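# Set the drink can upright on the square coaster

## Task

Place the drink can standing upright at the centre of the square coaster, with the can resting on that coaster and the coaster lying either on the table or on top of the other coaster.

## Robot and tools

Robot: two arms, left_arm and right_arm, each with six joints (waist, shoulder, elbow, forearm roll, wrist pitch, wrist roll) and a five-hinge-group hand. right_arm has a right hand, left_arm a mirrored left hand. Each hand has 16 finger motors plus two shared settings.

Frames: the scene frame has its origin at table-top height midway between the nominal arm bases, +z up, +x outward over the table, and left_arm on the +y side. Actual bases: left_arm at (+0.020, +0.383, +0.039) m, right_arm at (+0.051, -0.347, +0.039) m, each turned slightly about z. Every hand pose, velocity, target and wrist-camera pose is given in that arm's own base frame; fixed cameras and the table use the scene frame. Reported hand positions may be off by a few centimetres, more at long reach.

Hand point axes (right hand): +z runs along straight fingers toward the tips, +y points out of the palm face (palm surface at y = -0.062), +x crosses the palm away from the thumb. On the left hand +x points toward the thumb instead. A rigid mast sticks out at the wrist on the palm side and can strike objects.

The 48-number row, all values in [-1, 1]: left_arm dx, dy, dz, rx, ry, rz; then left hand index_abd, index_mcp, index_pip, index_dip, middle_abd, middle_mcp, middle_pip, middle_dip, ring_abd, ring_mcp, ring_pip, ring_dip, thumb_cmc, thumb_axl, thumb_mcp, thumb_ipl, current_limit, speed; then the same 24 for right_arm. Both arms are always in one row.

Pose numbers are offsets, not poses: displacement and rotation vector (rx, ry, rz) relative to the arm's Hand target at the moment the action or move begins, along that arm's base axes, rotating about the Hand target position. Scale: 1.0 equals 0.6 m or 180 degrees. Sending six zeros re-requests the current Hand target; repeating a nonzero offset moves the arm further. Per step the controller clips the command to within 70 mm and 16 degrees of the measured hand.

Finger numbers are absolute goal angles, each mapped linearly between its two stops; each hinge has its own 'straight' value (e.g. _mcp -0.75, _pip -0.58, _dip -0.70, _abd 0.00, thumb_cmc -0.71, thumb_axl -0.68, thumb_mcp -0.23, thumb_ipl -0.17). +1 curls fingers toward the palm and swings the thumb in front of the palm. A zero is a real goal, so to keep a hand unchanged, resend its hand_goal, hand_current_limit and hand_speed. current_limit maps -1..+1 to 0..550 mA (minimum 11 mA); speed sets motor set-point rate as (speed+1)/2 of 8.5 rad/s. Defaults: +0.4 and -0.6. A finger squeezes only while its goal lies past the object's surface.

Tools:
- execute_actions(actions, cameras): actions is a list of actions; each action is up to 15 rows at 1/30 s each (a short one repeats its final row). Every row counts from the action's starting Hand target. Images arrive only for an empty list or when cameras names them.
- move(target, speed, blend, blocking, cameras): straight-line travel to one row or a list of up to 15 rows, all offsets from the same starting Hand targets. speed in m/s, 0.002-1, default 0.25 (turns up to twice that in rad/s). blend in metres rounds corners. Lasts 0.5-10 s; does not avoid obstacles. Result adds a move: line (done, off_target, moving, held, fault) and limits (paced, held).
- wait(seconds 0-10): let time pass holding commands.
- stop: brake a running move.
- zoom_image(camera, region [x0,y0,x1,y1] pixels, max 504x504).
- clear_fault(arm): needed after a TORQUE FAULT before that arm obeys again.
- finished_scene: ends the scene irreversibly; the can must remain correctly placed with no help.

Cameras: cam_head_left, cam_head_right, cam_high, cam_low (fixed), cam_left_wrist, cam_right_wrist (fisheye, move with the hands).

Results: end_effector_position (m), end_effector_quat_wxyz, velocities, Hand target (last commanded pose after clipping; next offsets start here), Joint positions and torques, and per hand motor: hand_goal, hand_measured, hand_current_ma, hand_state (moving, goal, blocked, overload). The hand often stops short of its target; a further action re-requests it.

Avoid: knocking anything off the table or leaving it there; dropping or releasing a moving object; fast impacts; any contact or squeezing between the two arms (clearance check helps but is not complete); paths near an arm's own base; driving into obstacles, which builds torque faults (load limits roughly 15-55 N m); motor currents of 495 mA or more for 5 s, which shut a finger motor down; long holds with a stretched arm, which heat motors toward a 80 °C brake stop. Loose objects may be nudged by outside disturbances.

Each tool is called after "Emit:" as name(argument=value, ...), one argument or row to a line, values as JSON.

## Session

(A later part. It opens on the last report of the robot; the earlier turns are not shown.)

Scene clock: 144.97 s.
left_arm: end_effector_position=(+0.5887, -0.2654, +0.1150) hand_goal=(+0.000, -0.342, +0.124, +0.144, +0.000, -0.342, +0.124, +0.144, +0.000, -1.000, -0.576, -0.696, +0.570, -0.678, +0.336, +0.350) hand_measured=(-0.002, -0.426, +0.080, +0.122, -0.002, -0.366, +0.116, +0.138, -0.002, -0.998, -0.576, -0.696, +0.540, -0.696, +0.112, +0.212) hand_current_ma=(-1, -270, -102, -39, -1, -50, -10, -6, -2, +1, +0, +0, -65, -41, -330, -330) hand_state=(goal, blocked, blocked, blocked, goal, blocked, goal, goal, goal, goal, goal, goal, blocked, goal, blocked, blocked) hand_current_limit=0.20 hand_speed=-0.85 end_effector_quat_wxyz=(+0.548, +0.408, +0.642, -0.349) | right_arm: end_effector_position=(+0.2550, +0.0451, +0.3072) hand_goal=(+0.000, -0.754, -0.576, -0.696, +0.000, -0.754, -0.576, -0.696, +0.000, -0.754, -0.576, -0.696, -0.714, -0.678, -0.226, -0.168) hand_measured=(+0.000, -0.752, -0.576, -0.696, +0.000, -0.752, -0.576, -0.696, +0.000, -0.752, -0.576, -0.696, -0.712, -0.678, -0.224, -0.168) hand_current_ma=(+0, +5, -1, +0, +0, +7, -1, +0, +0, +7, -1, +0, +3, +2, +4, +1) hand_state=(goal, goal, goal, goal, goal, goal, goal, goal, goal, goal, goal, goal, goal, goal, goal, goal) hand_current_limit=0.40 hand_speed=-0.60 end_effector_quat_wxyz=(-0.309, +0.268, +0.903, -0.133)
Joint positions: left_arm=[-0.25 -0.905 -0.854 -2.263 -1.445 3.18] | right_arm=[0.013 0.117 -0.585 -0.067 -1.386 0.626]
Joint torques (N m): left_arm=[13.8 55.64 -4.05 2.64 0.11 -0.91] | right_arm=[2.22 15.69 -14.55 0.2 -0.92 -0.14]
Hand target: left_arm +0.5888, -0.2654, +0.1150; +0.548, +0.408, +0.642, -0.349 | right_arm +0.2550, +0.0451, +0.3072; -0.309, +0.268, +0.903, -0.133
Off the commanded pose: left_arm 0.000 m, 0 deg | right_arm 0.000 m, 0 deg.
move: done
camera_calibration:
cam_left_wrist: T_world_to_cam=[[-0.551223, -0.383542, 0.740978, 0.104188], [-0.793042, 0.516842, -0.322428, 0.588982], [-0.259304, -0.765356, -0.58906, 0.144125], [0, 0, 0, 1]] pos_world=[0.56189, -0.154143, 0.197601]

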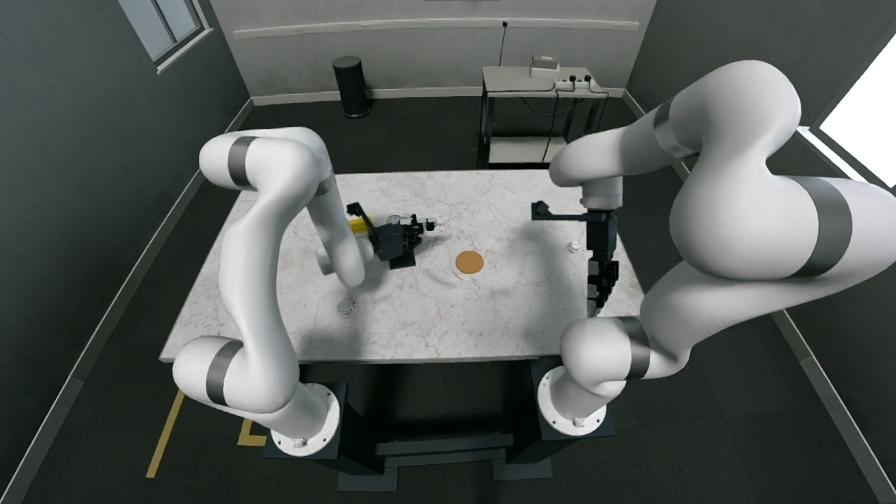

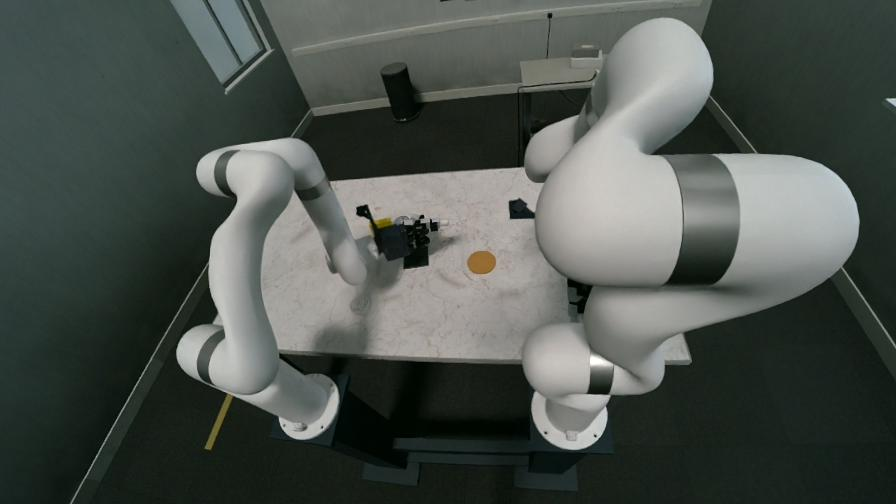

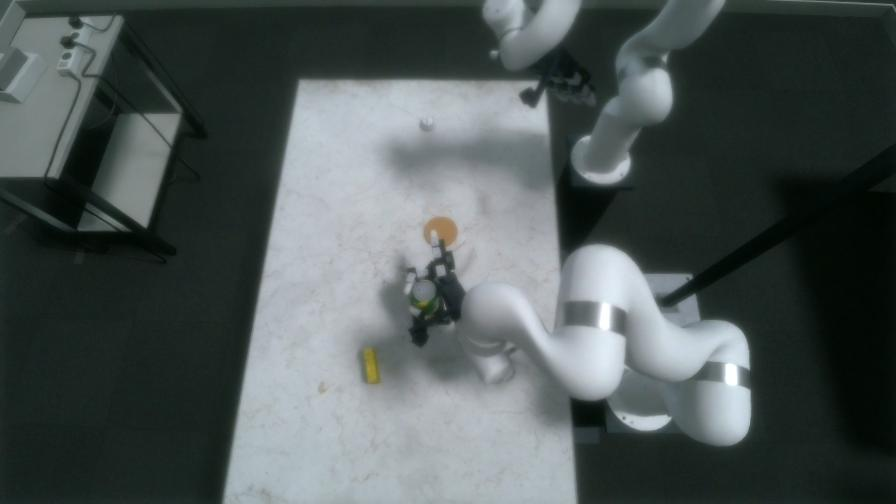

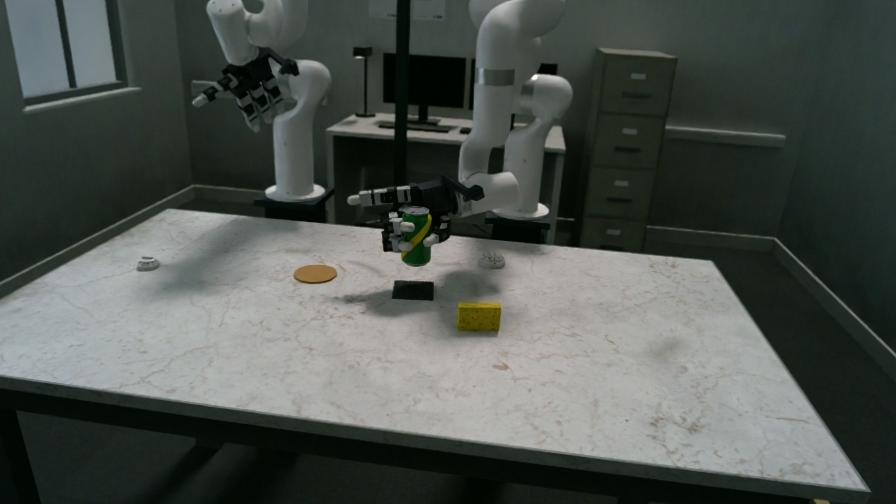

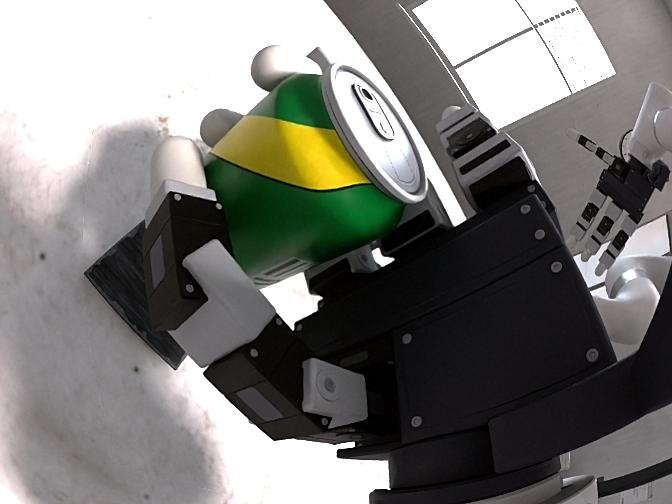

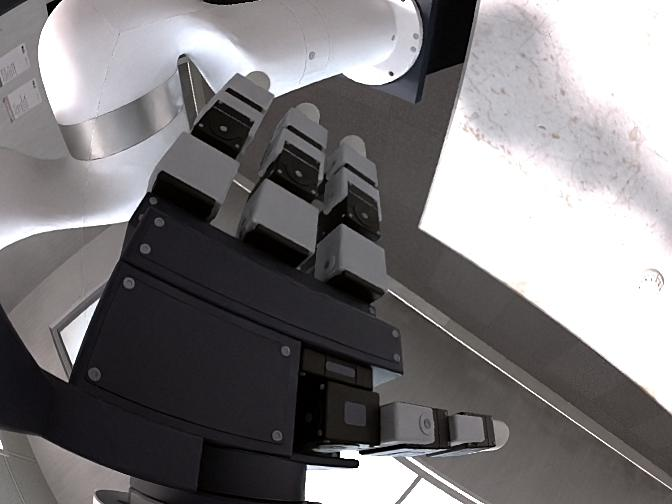

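Emit:
move(
  target=[-0.005, -0.0075, -0.1033, 0, 0, 0, 0, -0.342, 0.124, 0.145, 0, -0.342, 0.124, 0.145, 0, -1, -0.576, -0.696, 0.571, -0.678, 0.337, 0.351, 0.2, -0.85, 0, 0, 0, 0, 0, 0, 0.0, -0.754, -0.576, -0.696, 0.0, -0.754, -0.576, -0.696, 0.0, -0.754, -0.576, -0.696, -0.714, -0.678, -0.226, -0.168, 0.4, -0.6],
  speed=0.1,
  cameras=["cam_head_left", "cam_high", "cam_low", "cam_left_wrist"],
)

Emit:
zoom_image(
  camera="cam_low",
  region=[370, 200, 470, 310],
)

Emit:
zoom_image(
  camera="cam_head_left",
  region=[340, 190, 480, 290],
)

Emit:
zoom_image(
  camera="cam_left_wrist",
  region=[0, 20, 480, 440],
)

Scene clock: 171.90 s.
left_arm: end_effector_position=(+0.5858, -0.2699, +0.0530) hand_goal=(+0.000, -0.342, +0.124, +0.144, +0.000, -0.342, +0.124, +0.144, +0.000, -1.000, -0.576, -0.696, +0.570, -0.678, +0.336, +0.350) hand_measured=(-0.002, -0.426, +0.080, +0.122, -0.002, -0.366, +0.116, +0.138, -0.002, -0.998, -0.576, -0.696, +0.538, -0.696, +0.112, +0.212) hand_current_ma=(-1, -270, -102, -39, -1, -49, -10, -6, -2, +1, +0, +0, -67, -42, -330, -330) hand_state=(goal, blocked, blocked, blocked, goal, blocked, goal, goal, goal, goal, goal, goal, blocked, goal, blocked, blocked) hand_current_limit=0.20 hand_speed=-0.85 end_effector_quat_wxyz=(+0.548, +0.408, +0.642, -0.349) | right_arm: end_effector_position=(+0.2550, +0.0451, +0.3072) hand_goal=(+0.000, -0.754, -0.576, -0.696, +0.000, -0.754, -0.576, -0.696, +0.000, -0.754, -0.576, -0.696, -0.714, -0.678, -0.226, -0.168) hand_measured=(+0.000, -0.752, -0.576, -0.696, +0.000, -0.752, -0.576, -0.696, +0.000, -0.752, -0.576, -0.696, -0.712, -0.678, -0.224, -0.168) hand_current_ma=(+0, +5, -1, +0, +0, +7, -1, +0, +0, +7, -1, +0, +3, +2, +4, +1) hand_state=(goal, goal, goal, goal, goal, goal, goal, goal, goal, goal, goal, goal, goal, goal, goal, goal) hand_current_limit=0.40 hand_speed=-0.60 end_effector_quat_wxyz=(-0.309, +0.268, +0.903, -0.133)
Joint positions: left_arm=[-0.262 -1.067 -0.933 -2.281 -1.5 3.244] | right_arm=[0.013 0.117 -0.585 -0.067 -1.386 0.626]
Joint torques (N m): left_arm=[-13.35 31.81 -18.94 -2.48 -4.03 1.31] | right_arm=[1.71 15.45 -14.54 0.35 -0.93 -0.17]
Hand target: left_arm +0.5858, -0.2699, +0.0530; +0.548, +0.408, +0.642, -0.349 | right_arm +0.2550, +0.0451, +0.3072; -0.309, +0.268, +0.903, -0.133
Off the commanded pose: left_arm 0.000 m, 0 deg | right_arm 0.000 m, 0 deg.
move: done
camera_calibration:
cam_left_wrist: T_world_to_cam=[[-0.551179, -0.383517, 0.741024, 0.146722], [-0.793104, 0.516703, -0.322497, 0.56896], [-0.259206, -0.765463, -0.588965, 0.103296], [0, 0, 0, 1]] pos_world=[0.55889, -0.158643, 0.135601]
Images, in order (width x height): cam_head_left 896x504, cam_high 896x504, cam_low 896x504, cam_left_wrist 672x504.

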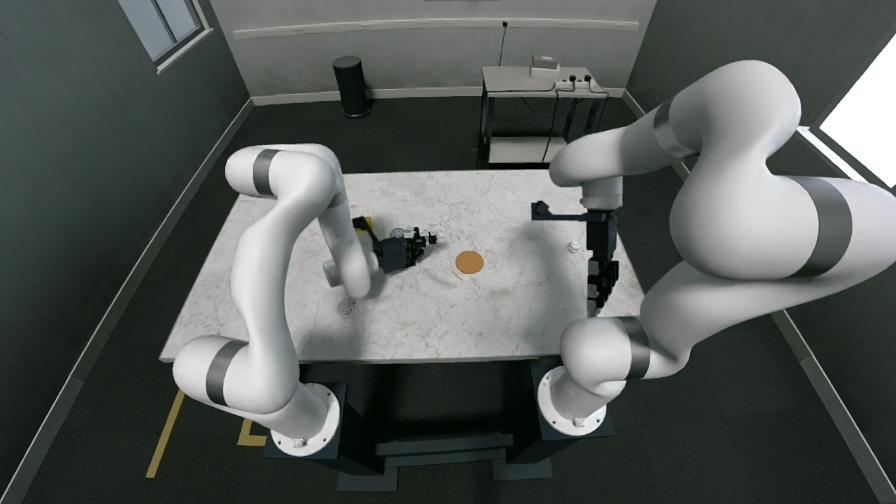

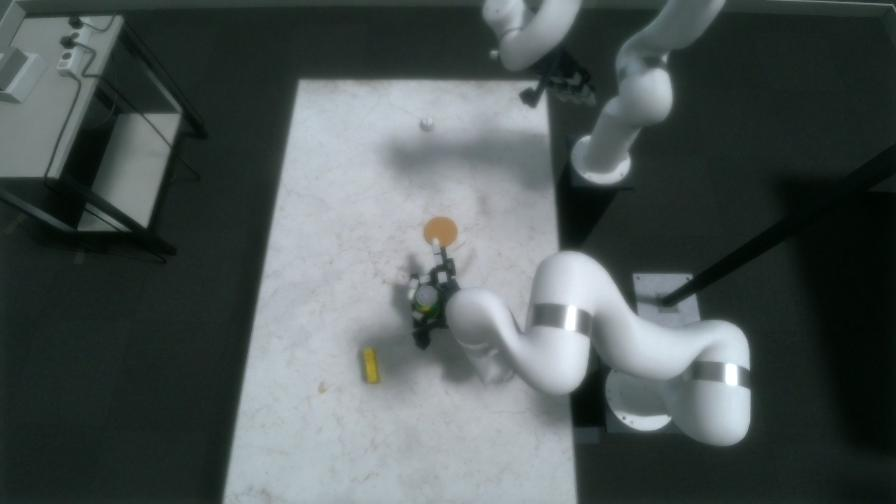

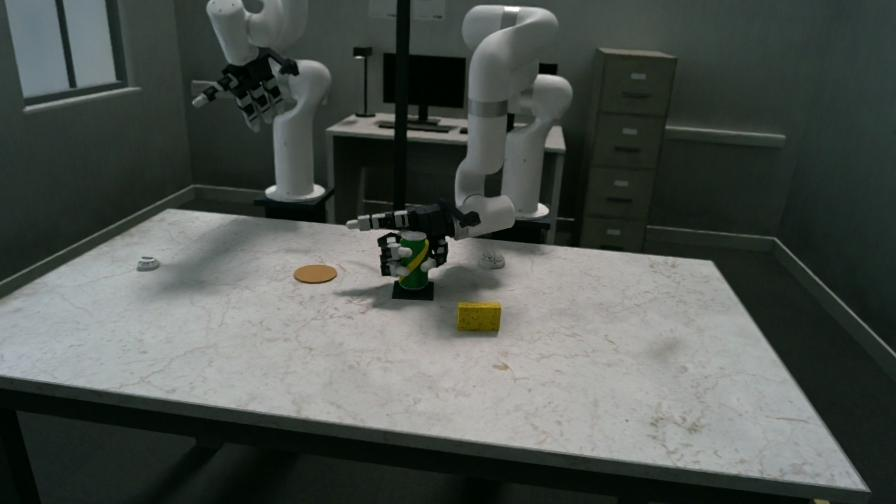

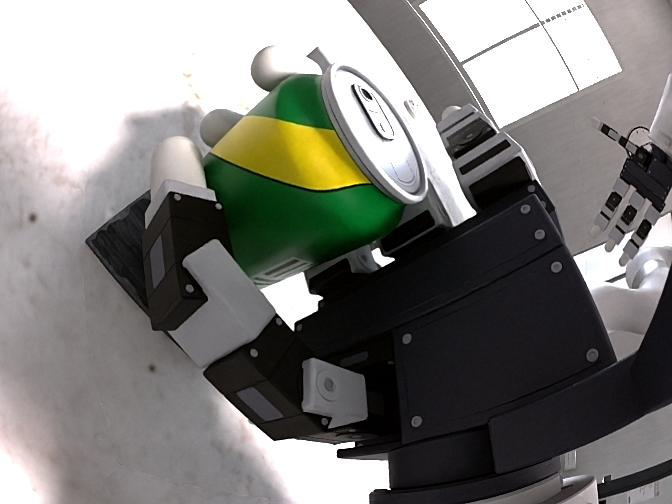

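Scaled by 4.582 from the camera's 896x504 image, which has a finer 1280x720 frame.

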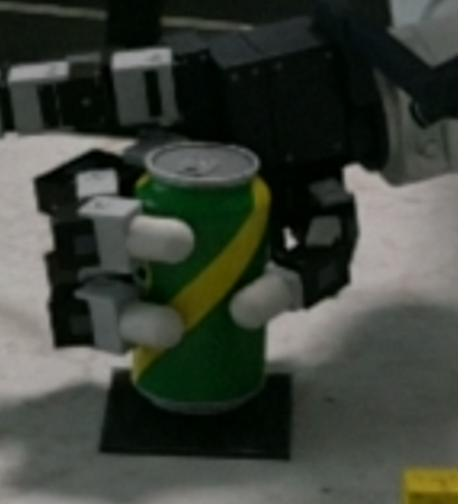

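Scaled by 3.600 from the camera's 896x504 image, which has a finer 1280x720 frame.

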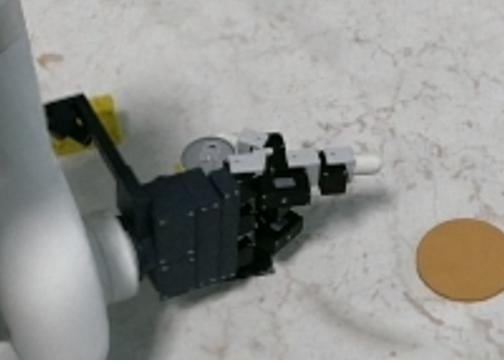

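Scaled by 1.050 from the camera's 672x504 image, which has a finer 960x720 frame.

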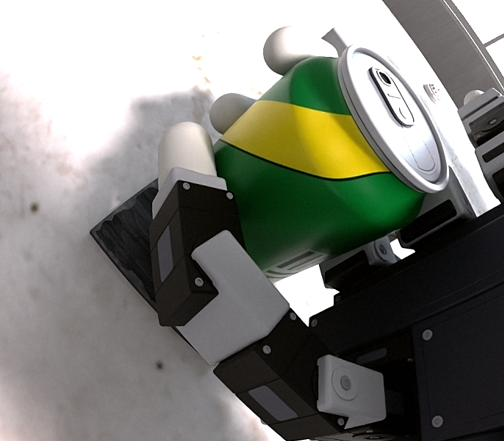

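Emit:
move(
  target=[0, 0, -0.0142, 0, 0, 0, 0, -0.342, 0.124, 0.145, 0, -0.342, 0.124, 0.145, 0, -1, -0.576, -0.696, 0.571, -0.678, 0.337, 0.351, 0.2, -0.85, 0, 0, 0, 0, 0, 0, 0.0, -0.754, -0.576, -0.696, 0.0, -0.754, -0.576, -0.696, 0.0, -0.754, -0.576, -0.696, -0.714, -0.678, -0.226, -0.168, 0.4, -0.6],
  speed=0.03,
  cameras=["cam_low", "cam_left_wrist"],
)

Emit:
zoom_image(
  camera="cam_low",
  region=[370, 200, 470, 310],
)

Scene clock: 179.70 s.
left_arm: end_effector_position=(+0.5858, -0.2699, +0.0446) hand_goal=(+0.000, -0.342, +0.124, +0.144, +0.000, -0.342, +0.124, +0.144, +0.000, -1.000, -0.576, -0.696, +0.570, -0.678, +0.336, +0.350) hand_measured=(-0.002, -0.426, +0.082, +0.124, -0.002, -0.366, +0.116, +0.138, -0.002, -0.998, -0.576, -0.696, +0.540, -0.696, +0.110, +0.214) hand_current_ma=(-2, -270, -99, -38, -1, -49, -10, -6, -2, +1, +0, +0, -60, -38, -330, -330) hand_state=(goal, blocked, blocked, blocked, goal, blocked, goal, goal, goal, goal, goal, goal, blocked, goal, blocked, blocked) hand_current_limit=0.20 hand_speed=-0.85 end_effector_quat_wxyz=(+0.548, +0.408, +0.642, -0.349) | right_arm: end_effector_position=(+0.2550, +0.0451, +0.3072) hand_goal=(+0.000, -0.754, -0.576, -0.696, +0.000, -0.754, -0.576, -0.696, +0.000, -0.754, -0.576, -0.696, -0.714, -0.678, -0.226, -0.168) hand_measured=(+0.000, -0.752, -0.576, -0.696, +0.000, -0.752, -0.576, -0.696, +0.000, -0.752, -0.576, -0.696, -0.712, -0.678, -0.224, -0.168) hand_current_ma=(+0, +5, -1, +0, +0, +7, -1, +0, +0, +7, -1, +0, +3, +2, +4, +1) hand_state=(goal, goal, goal, goal, goal, goal, goal, goal, goal, goal, goal, goal, goal, goal, goal, goal) hand_current_limit=0.40 hand_speed=-0.60 end_effector_quat_wxyz=(-0.309, +0.268, +0.903, -0.133)
Joint positions: left_arm=[-0.262 -1.089 -0.946 -2.282 -1.507 3.251] | right_arm=[0.013 0.117 -0.585 -0.067 -1.386 0.626]
Joint torques (N m): left_arm=[-11.72 26.58 -15.57 -2.54 -2.03 0.95] | right_arm=[2.24 15.23 -14.55 0.47 -0.89 -0.18]
Hand target: left_arm +0.5858, -0.2699, +0.0445; +0.548, +0.408, +0.642, -0.349 | right_arm +0.2550, +0.0451, +0.3072; -0.309, +0.268, +0.903, -0.133
Off the commanded pose: left_arm 0.000 m, 0 deg | right_arm 0.000 m, 0 deg.
move: done
camera_calibration:
cam_left_wrist: T_world_to_cam=[[-0.551354, -0.383351, 0.740979, 0.153077], [-0.793014, 0.51667, -0.32277, 0.56623], [-0.259108, -0.765568, -0.588871, 0.0982653], [0, 0, 0, 1]] pos_world=[0.55889, -0.158643, 0.1272]
Images, in order (width x height): cam_low 896x504, cam_left_wrist 672x504.

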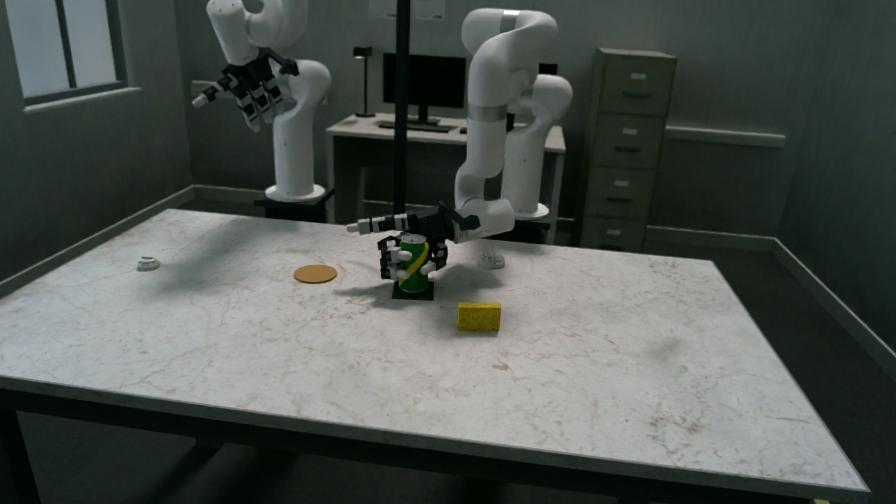

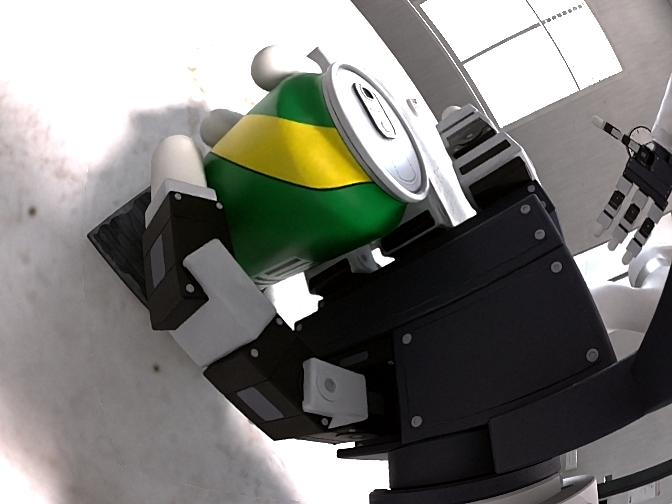

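Scaled by 4.582 from the camera's 896x504 image, which has a finer 1280x720 frame.

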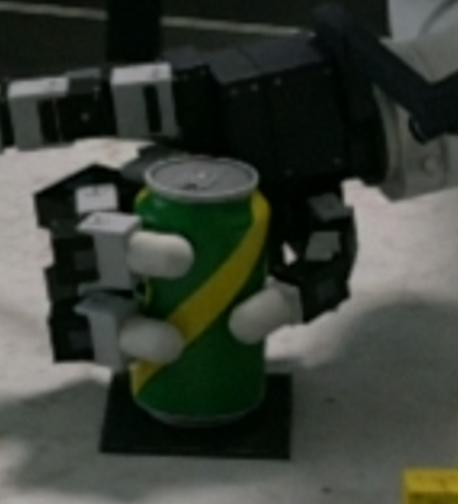

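Emit:
move(
  target=[0, 0, -0.004, 0, 0, 0, 0, -0.342, 0.124, 0.145, 0, -0.342, 0.124, 0.145, 0, -1, -0.576, -0.696, 0.571, -0.678, 0.337, 0.351, 0.2, -0.85, 0, 0, 0, 0, 0, 0, 0.0, -0.754, -0.576, -0.696, 0.0, -0.754, -0.576, -0.696, 0.0, -0.754, -0.576, -0.696, -0.714, -0.678, -0.226, -0.168, 0.4, -0.6],
  speed=0.03,
  cameras=["cam_low", "cam_left_wrist"],
)

Emit:
zoom_image(
  camera="cam_low",
  region=[370, 200, 470, 310],
)

Scene clock: 182.60 s.
left_arm: end_effector_position=(+0.5857, -0.2699, +0.0420) hand_goal=(+0.000, -0.342, +0.124, +0.144, +0.000, -0.342, +0.124, +0.144, +0.000, -1.000, -0.576, -0.696, +0.570, -0.678, +0.336, +0.350) hand_measured=(-0.002, -0.426, +0.082, +0.124, -0.002, -0.366, +0.116, +0.138, -0.002, -0.998, -0.576, -0.696, +0.554, -0.684, +0.104, +0.224) hand_current_ma=(-2, -270, -99, -38, -1, -46, -10, -6, -2, +1, +0, +0, -26, -10, -330, -330) hand_state=(goal, blocked, blocked, blocked, goal, blocked, goal, goal, goal, goal, goal, goal, goal, goal, blocked, blocked) hand_current_limit=0.20 hand_speed=-0.85 end_effector_quat_wxyz=(+0.548, +0.408, +0.642, -0.349) | right_arm: end_effector_position=(+0.2550, +0.0451, +0.3072) hand_goal=(+0.000, -0.754, -0.576, -0.696, +0.000, -0.754, -0.576, -0.696, +0.000, -0.754, -0.576, -0.696, -0.714, -0.678, -0.226, -0.168) hand_measured=(+0.000, -0.752, -0.576, -0.696, +0.000, -0.752, -0.576, -0.696, +0.000, -0.752, -0.576, -0.696, -0.712, -0.678, -0.224, -0.168) hand_current_ma=(+0, +5, -1, +0, +0, +7, -1, +0, +0, +7, -1, +0, +3, +2, +4, +1) hand_state=(goal, goal, goal, goal, goal, goal, goal, goal, goal, goal, goal, goal, goal, goal, goal, goal) hand_current_limit=0.40 hand_speed=-0.60 end_effector_quat_wxyz=(-0.309, +0.268, +0.903, -0.133)
Joint positions: left_arm=[-0.262 -1.096 -0.949 -2.282 -1.508 3.253] | right_arm=[0.013 0.117 -0.585 -0.067 -1.386 0.626]
Joint torques (N m): left_arm=[-7.79 25.54 -15.3 -2.42 -2.7 1.02] | right_arm=[1.69 15.17 -14.62 0.45 -0.93 -0.21]
Hand target: left_arm +0.5858, -0.2699, +0.0421; +0.548, +0.408, +0.642, -0.349 | right_arm +0.2550, +0.0451, +0.3072; -0.309, +0.268, +0.903, -0.133
Off the commanded pose: left_arm 0.000 m, 0 deg | right_arm 0.000 m, 0 deg.
move: done
camera_calibration:
cam_left_wrist: T_world_to_cam=[[-0.551134, -0.383599, 0.741014, 0.154763], [-0.793103, 0.516799, -0.322346, 0.565441], [-0.259304, -0.765357, -0.589059, 0.0969599], [0, 0, 0, 1]] pos_world=[0.55889, -0.158643, 0.124701]
Images, in order (width x height): cam_low 896x504, cam_left_wrist 672x504.

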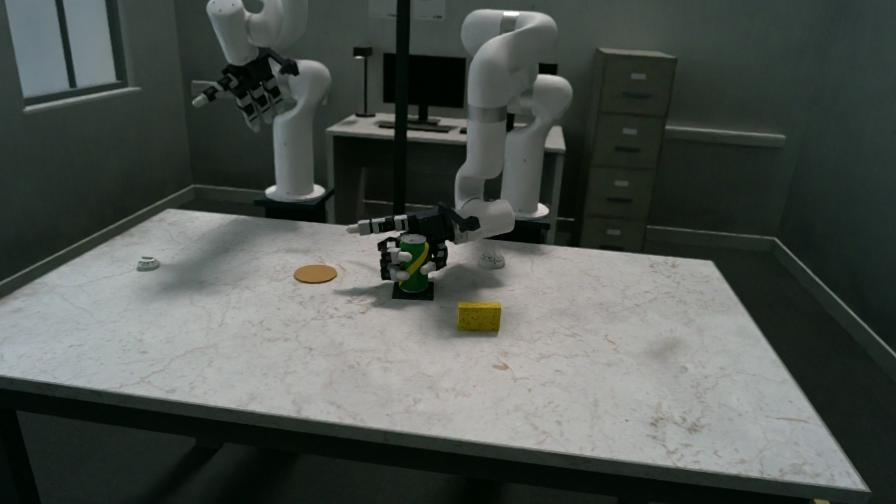

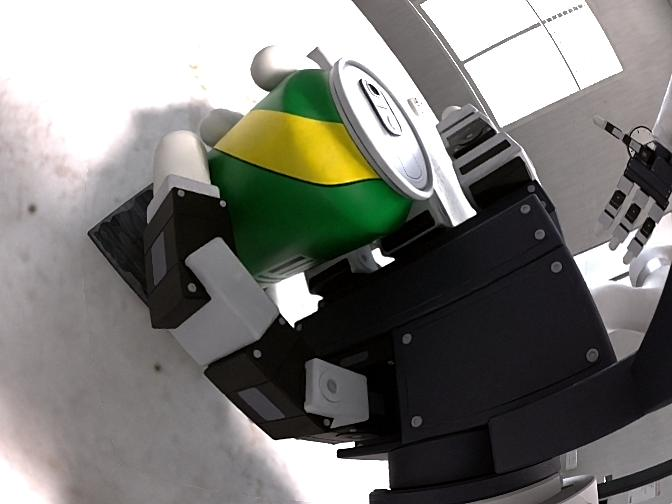

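Scaled by 4.582 from the camera's 896x504 image, which has a finer 1280x720 frame.

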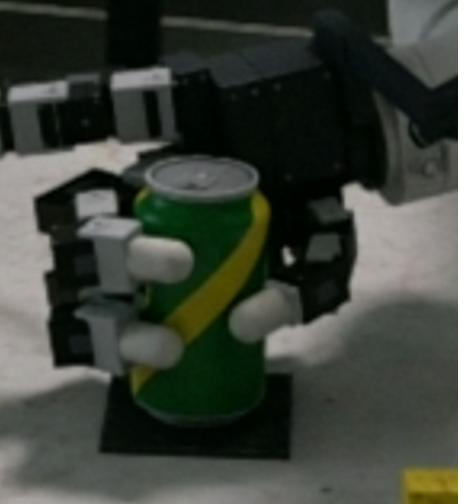

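Emit:
wait(
  seconds=0,
  cameras=["cam_head_left", "cam_head_right", "cam_high", "cam_low"],
)

Emit:
zoom_image(
  camera="cam_low",
  region=[385, 260, 445, 305],
)

Emit:
zoom_image(
  camera="cam_head_left",
  region=[370, 210, 440, 280],
)

Emit:
zoom_image(
  camera="cam_head_right",
  region=[380, 210, 450, 280],
)

Emit:
zoom_image(
  camera="cam_high",
  region=[390, 260, 470, 340],
)

Scene clock: 186.77 s.
left_arm: end_effector_position=(+0.5858, -0.2699, +0.0421) hand_goal=(+0.000, -0.342, +0.124, +0.144, +0.000, -0.342, +0.124, +0.144, +0.000, -1.000, -0.576, -0.696, +0.570, -0.678, +0.336, +0.350) hand_measured=(-0.002, -0.426, +0.082, +0.124, -0.002, -0.366, +0.116, +0.138, -0.002, -0.998, -0.576, -0.696, +0.554, -0.684, +0.104, +0.224) hand_current_ma=(-2, -270, -99, -38, -1, -46, -10, -6, -2, +1, +0, +0, -26, -10, -330, -330) hand_state=(goal, blocked, blocked, blocked, goal, blocked, goal, goal, goal, goal, goal, goal, goal, goal, blocked, blocked) hand_current_limit=0.20 hand_speed=-0.85 end_effector_quat_wxyz=(+0.548, +0.408, +0.642, -0.349) | right_arm: end_effector_position=(+0.2550, +0.0451, +0.3072) hand_goal=(+0.000, -0.754, -0.576, -0.696, +0.000, -0.754, -0.576, -0.696, +0.000, -0.754, -0.576, -0.696, -0.714, -0.678, -0.226, -0.168) hand_measured=(+0.000, -0.752, -0.576, -0.696, +0.000, -0.752, -0.576, -0.696, +0.000, -0.752, -0.576, -0.696, -0.712, -0.678, -0.224, -0.168) hand_current_ma=(+0, +5, -1, +0, +0, +7, -1, +0, +0, +7, -1, +0, +3, +2, +4, +1) hand_state=(goal, goal, goal, goal, goal, goal, goal, goal, goal, goal, goal, goal, goal, goal, goal, goal) hand_current_limit=0.40 hand_speed=-0.60 end_effector_quat_wxyz=(-0.309, +0.268, +0.903, -0.133)
Joint positions: left_arm=[-0.262 -1.096 -0.949 -2.282 -1.508 3.253] | right_arm=[0.013 0.117 -0.585 -0.067 -1.386 0.626]
Joint torques (N m): left_arm=[-3.4 26.6 -15.33 -2.4 -2.6 0.95] | right_arm=[1.94 14.83 -14.5 0.32 -0.94 -0.2]
Hand target: left_arm +0.5858, -0.2699, +0.0421; +0.548, +0.408, +0.642, -0.349 | right_arm +0.2550, +0.0451, +0.3072; -0.309, +0.268, +0.903, -0.133
Off the commanded pose: left_arm 0.000 m, 0 deg | right_arm 0.000 m, 0 deg.
Images, in order (width x height): cam_head_left 896x504, cam_head_right 896x504, cam_high 896x504, cam_low 896x504.

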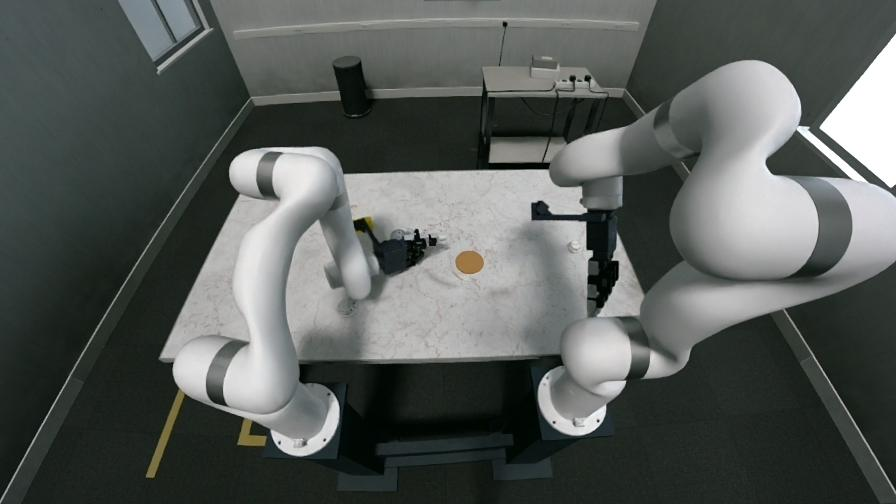

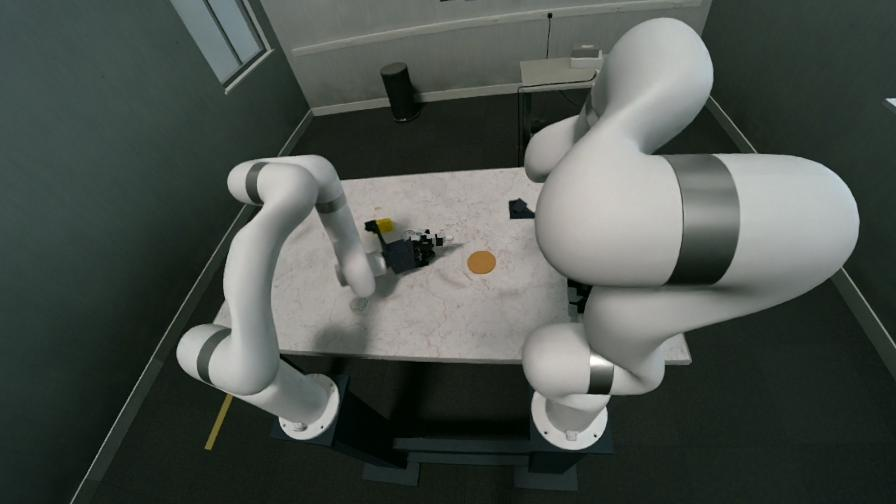

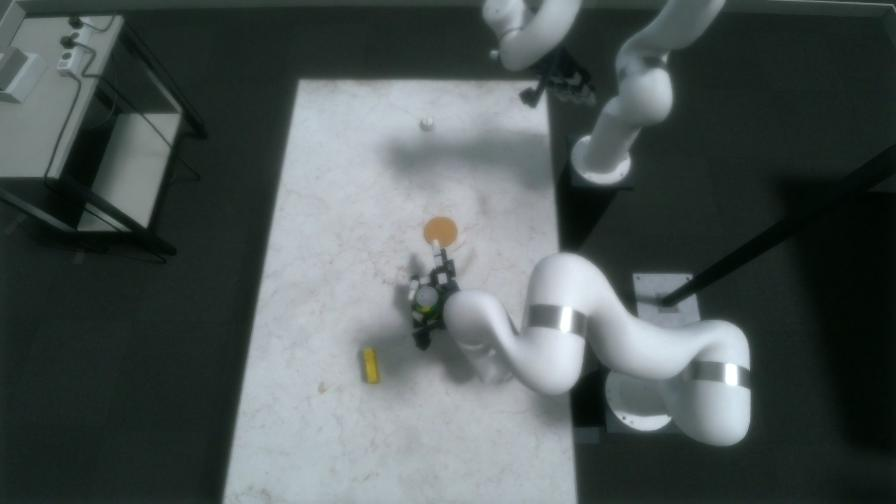

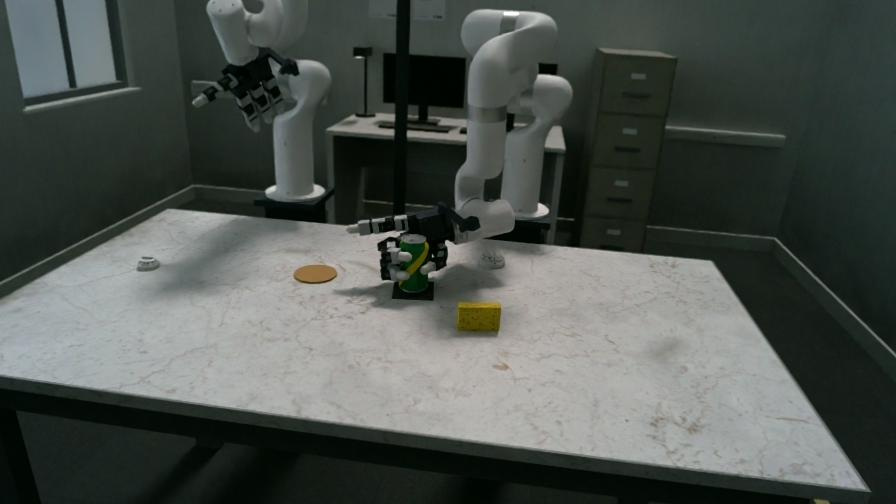

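Scaled by 8.400 from the camera's 896x504 image, which has a finer 1280x720 frame.

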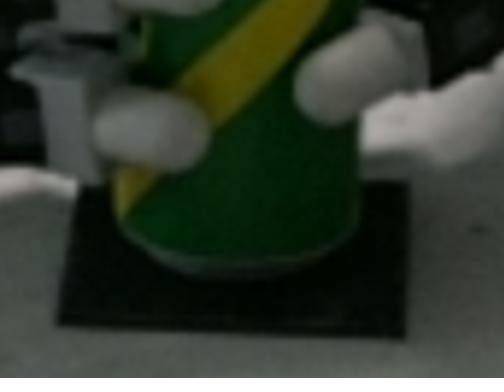

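Scaled by 7.200 from the camera's 896x504 image, which has a finer 1280x720 frame.

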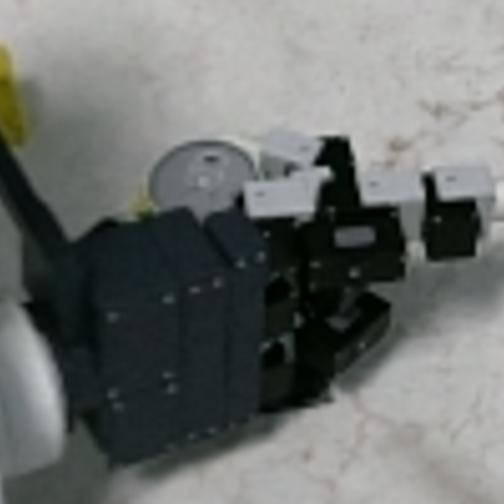

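Scaled by 7.200 from the camera's 896x504 image, which has a finer 1280x720 frame.

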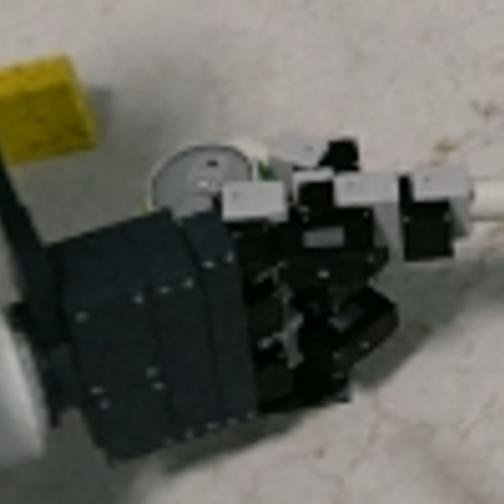

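Scaled by 6.300 from the camera's 896x504 image, which has a finer 1280x720 frame.

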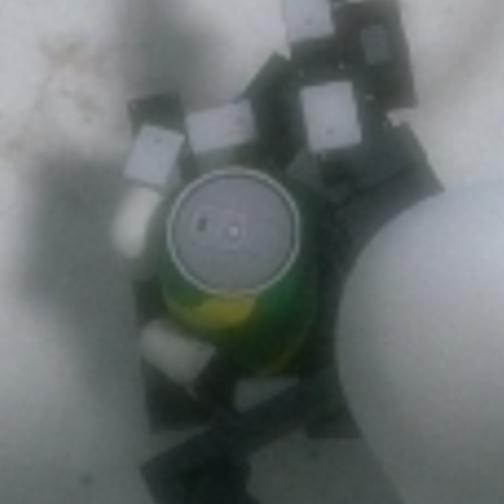

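Emit:
move(
  target=[
    [0, 0, 0.0015, 0, 0, 0, 0, -0.45, 0.05, 0.09, 0, -0.44, 0.05, 0.09, 0, -1, -0.576, -0.696, 0.571, -0.678, 0.07, 0.17, 0.2, -0.93, 0, 0, 0, 0, 0, 0, 0.0, -0.754, -0.576, -0.696, 0.0, -0.754, -0.576, -0.696, 0.0, -0.754, -0.576, -0.696, -0.714, -0.678, -0.226, -0.168, 0.4, -0.6],
    [0, 0, 0.0015, 0, 0, 0, 0, -0.9, -0.3, -0.4, 0, -0.9, -0.3, -0.4, 0, -1, -0.576, -0.696, 0.571, -0.678, -0.25, -0.1, 0.2, -0.85, 0, 0, 0, 0, 0, 0, 0.0, -0.754, -0.576, -0.696, 0.0, -0.754, -0.576, -0.696, 0.0, -0.754, -0.576, -0.696, -0.714, -0.678, -0.226, -0.168, 0.4, -0.6],
  ],
  speed=0.1,
  cameras=["cam_head_left", "cam_high", "cam_low", "cam_left_wrist"],
)

Emit:
zoom_image(
  camera="cam_low",
  region=[370, 210, 450, 310],
)

Emit:
zoom_image(
  camera="cam_left_wrist",
  region=[0, 20, 480, 440],
)

Scene clock: 217.07 s.
left_arm: end_effector_position=(+0.5858, -0.2699, +0.0430) hand_goal=(+0.000, -0.900, -0.300, -0.400, +0.000, -0.900, -0.300, -0.400, +0.000, -1.000, -0.576, -0.696, +0.570, -0.678, -0.250, -0.100) hand_measured=(-0.002, -0.896, -0.298, -0.398, -0.002, -0.896, -0.298, -0.396, -0.002, -0.998, -0.576, -0.696, +0.554, -0.680, -0.246, -0.098) hand_current_ma=(-2, +3, +3, +2, -1, +3, +2, +3, -2, +1, +0, +0, -29, -2, +5, +3) hand_state=(goal, goal, goal, goal, goal, goal, goal, goal, goal, goal, goal, goal, goal, goal, goal, goal) hand_current_limit=0.20 hand_speed=-0.85 end_effector_quat_wxyz=(+0.548, +0.408, +0.642, -0.349) | right_arm: end_effector_position=(+0.2550, +0.0451, +0.3072) hand_goal=(+0.000, -0.754, -0.576, -0.696, +0.000, -0.754, -0.576, -0.696, +0.000, -0.754, -0.576, -0.696, -0.714, -0.678, -0.226, -0.168) hand_measured=(+0.000, -0.752, -0.576, -0.696, +0.000, -0.752, -0.576, -0.696, +0.000, -0.752, -0.576, -0.696, -0.712, -0.678, -0.224, -0.168) hand_current_ma=(+0, +5, -1, +0, +0, +7, -1, +0, +0, +7, -1, +0, +3, +2, +4, +1) hand_state=(goal, goal, goal, goal, goal, goal, goal, goal, goal, goal, goal, goal, goal, goal, goal, goal) hand_current_limit=0.40 hand_speed=-0.60 end_effector_quat_wxyz=(-0.309, +0.268, +0.903, -0.133)
Joint positions: left_arm=[-0.262 -1.093 -0.948 -2.282 -1.508 3.252] | right_arm=[0.013 0.117 -0.585 -0.067 -1.386 0.626]
Joint torques (N m): left_arm=[5.27 53.54 -0.39 1.95 0.84 -1.11] | right_arm=[1.68 15.22 -14.65 0.36 -0.92 -0.25]
Hand target: left_arm +0.5858, -0.2699, +0.0430; +0.548, +0.408, +0.642, -0.349 | right_arm +0.2550, +0.0451, +0.3072; -0.309, +0.268, +0.903, -0.133
Off the commanded pose: left_arm 0.000 m, 0 deg | right_arm 0.000 m, 0 deg.
move: done
camera_calibration:
cam_left_wrist: T_world_to_cam=[[-0.551116, -0.383543, 0.741058, 0.154089], [-0.793111, 0.516774, -0.322365, 0.565734], [-0.259319, -0.765402, -0.588994, 0.097483], [0, 0, 0, 1]] pos_world=[0.55889, -0.158643, 0.125601]
Images, in order (width x height): cam_head_left 896x504, cam_high 896x504, cam_low 896x504, cam_left_wrist 672x504.

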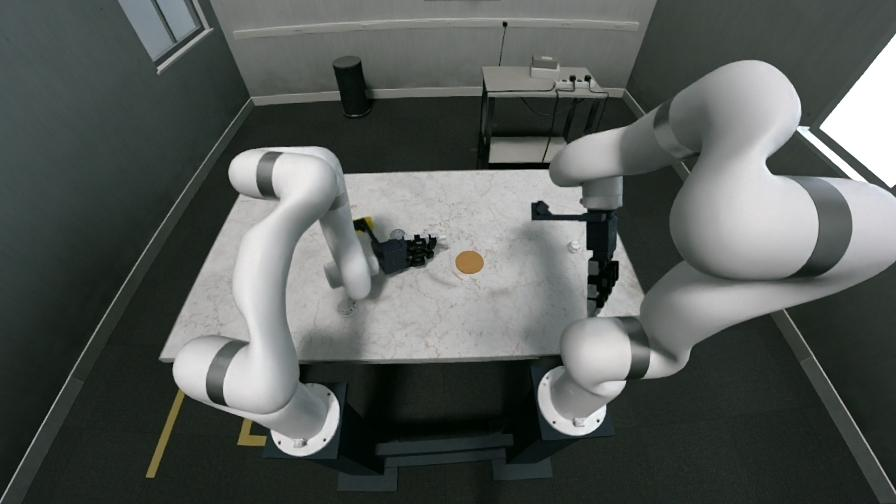

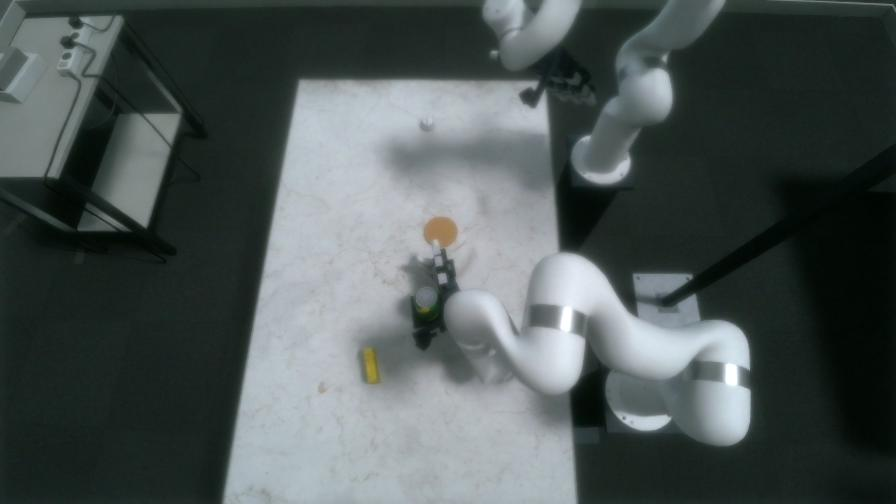

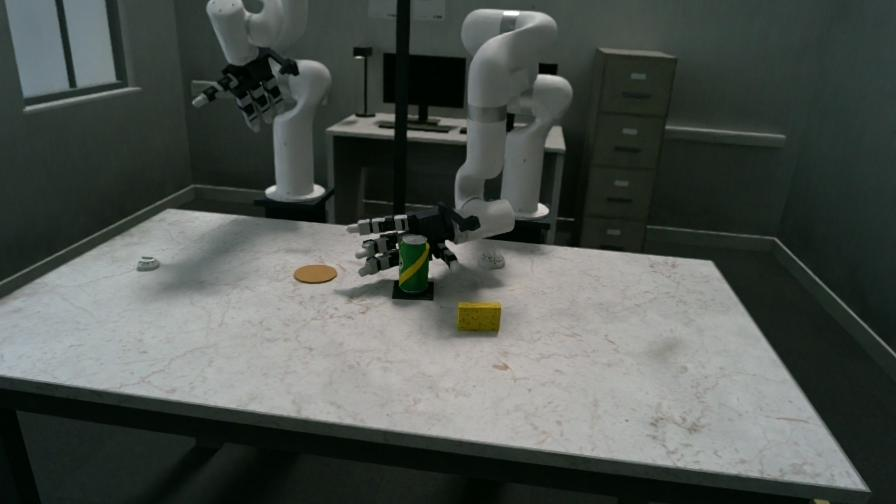

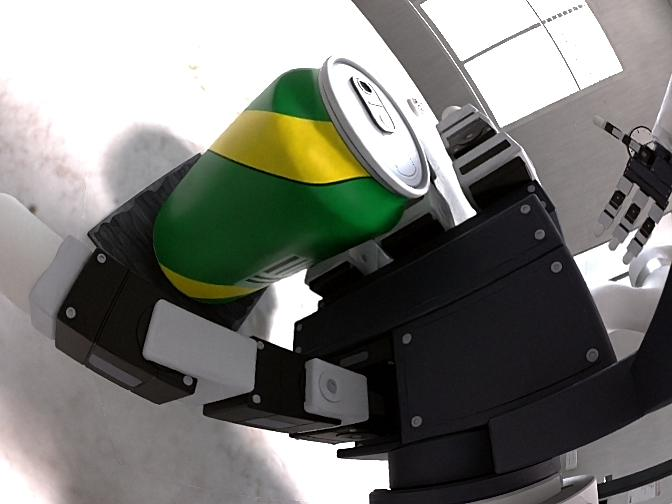

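Scaled by 5.040 from the camera's 896x504 image, which has a finer 1280x720 frame.

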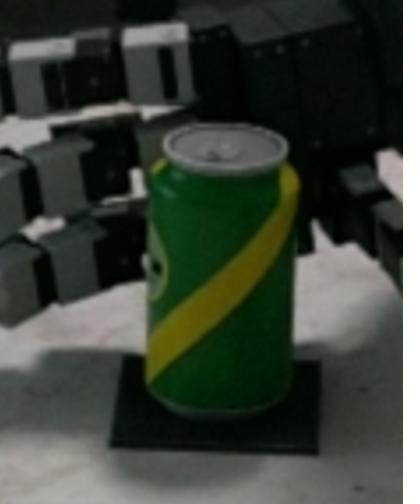

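Scaled by 1.050 from the camera's 672x504 image, which has a finer 960x720 frame.

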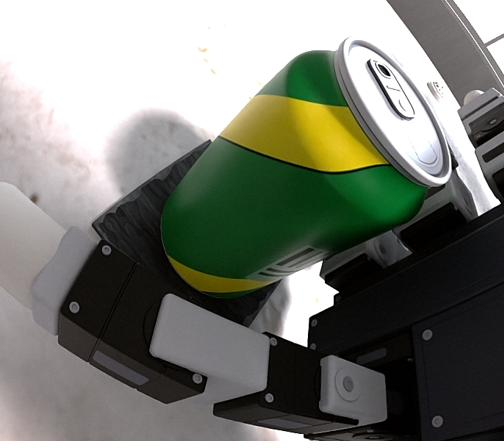

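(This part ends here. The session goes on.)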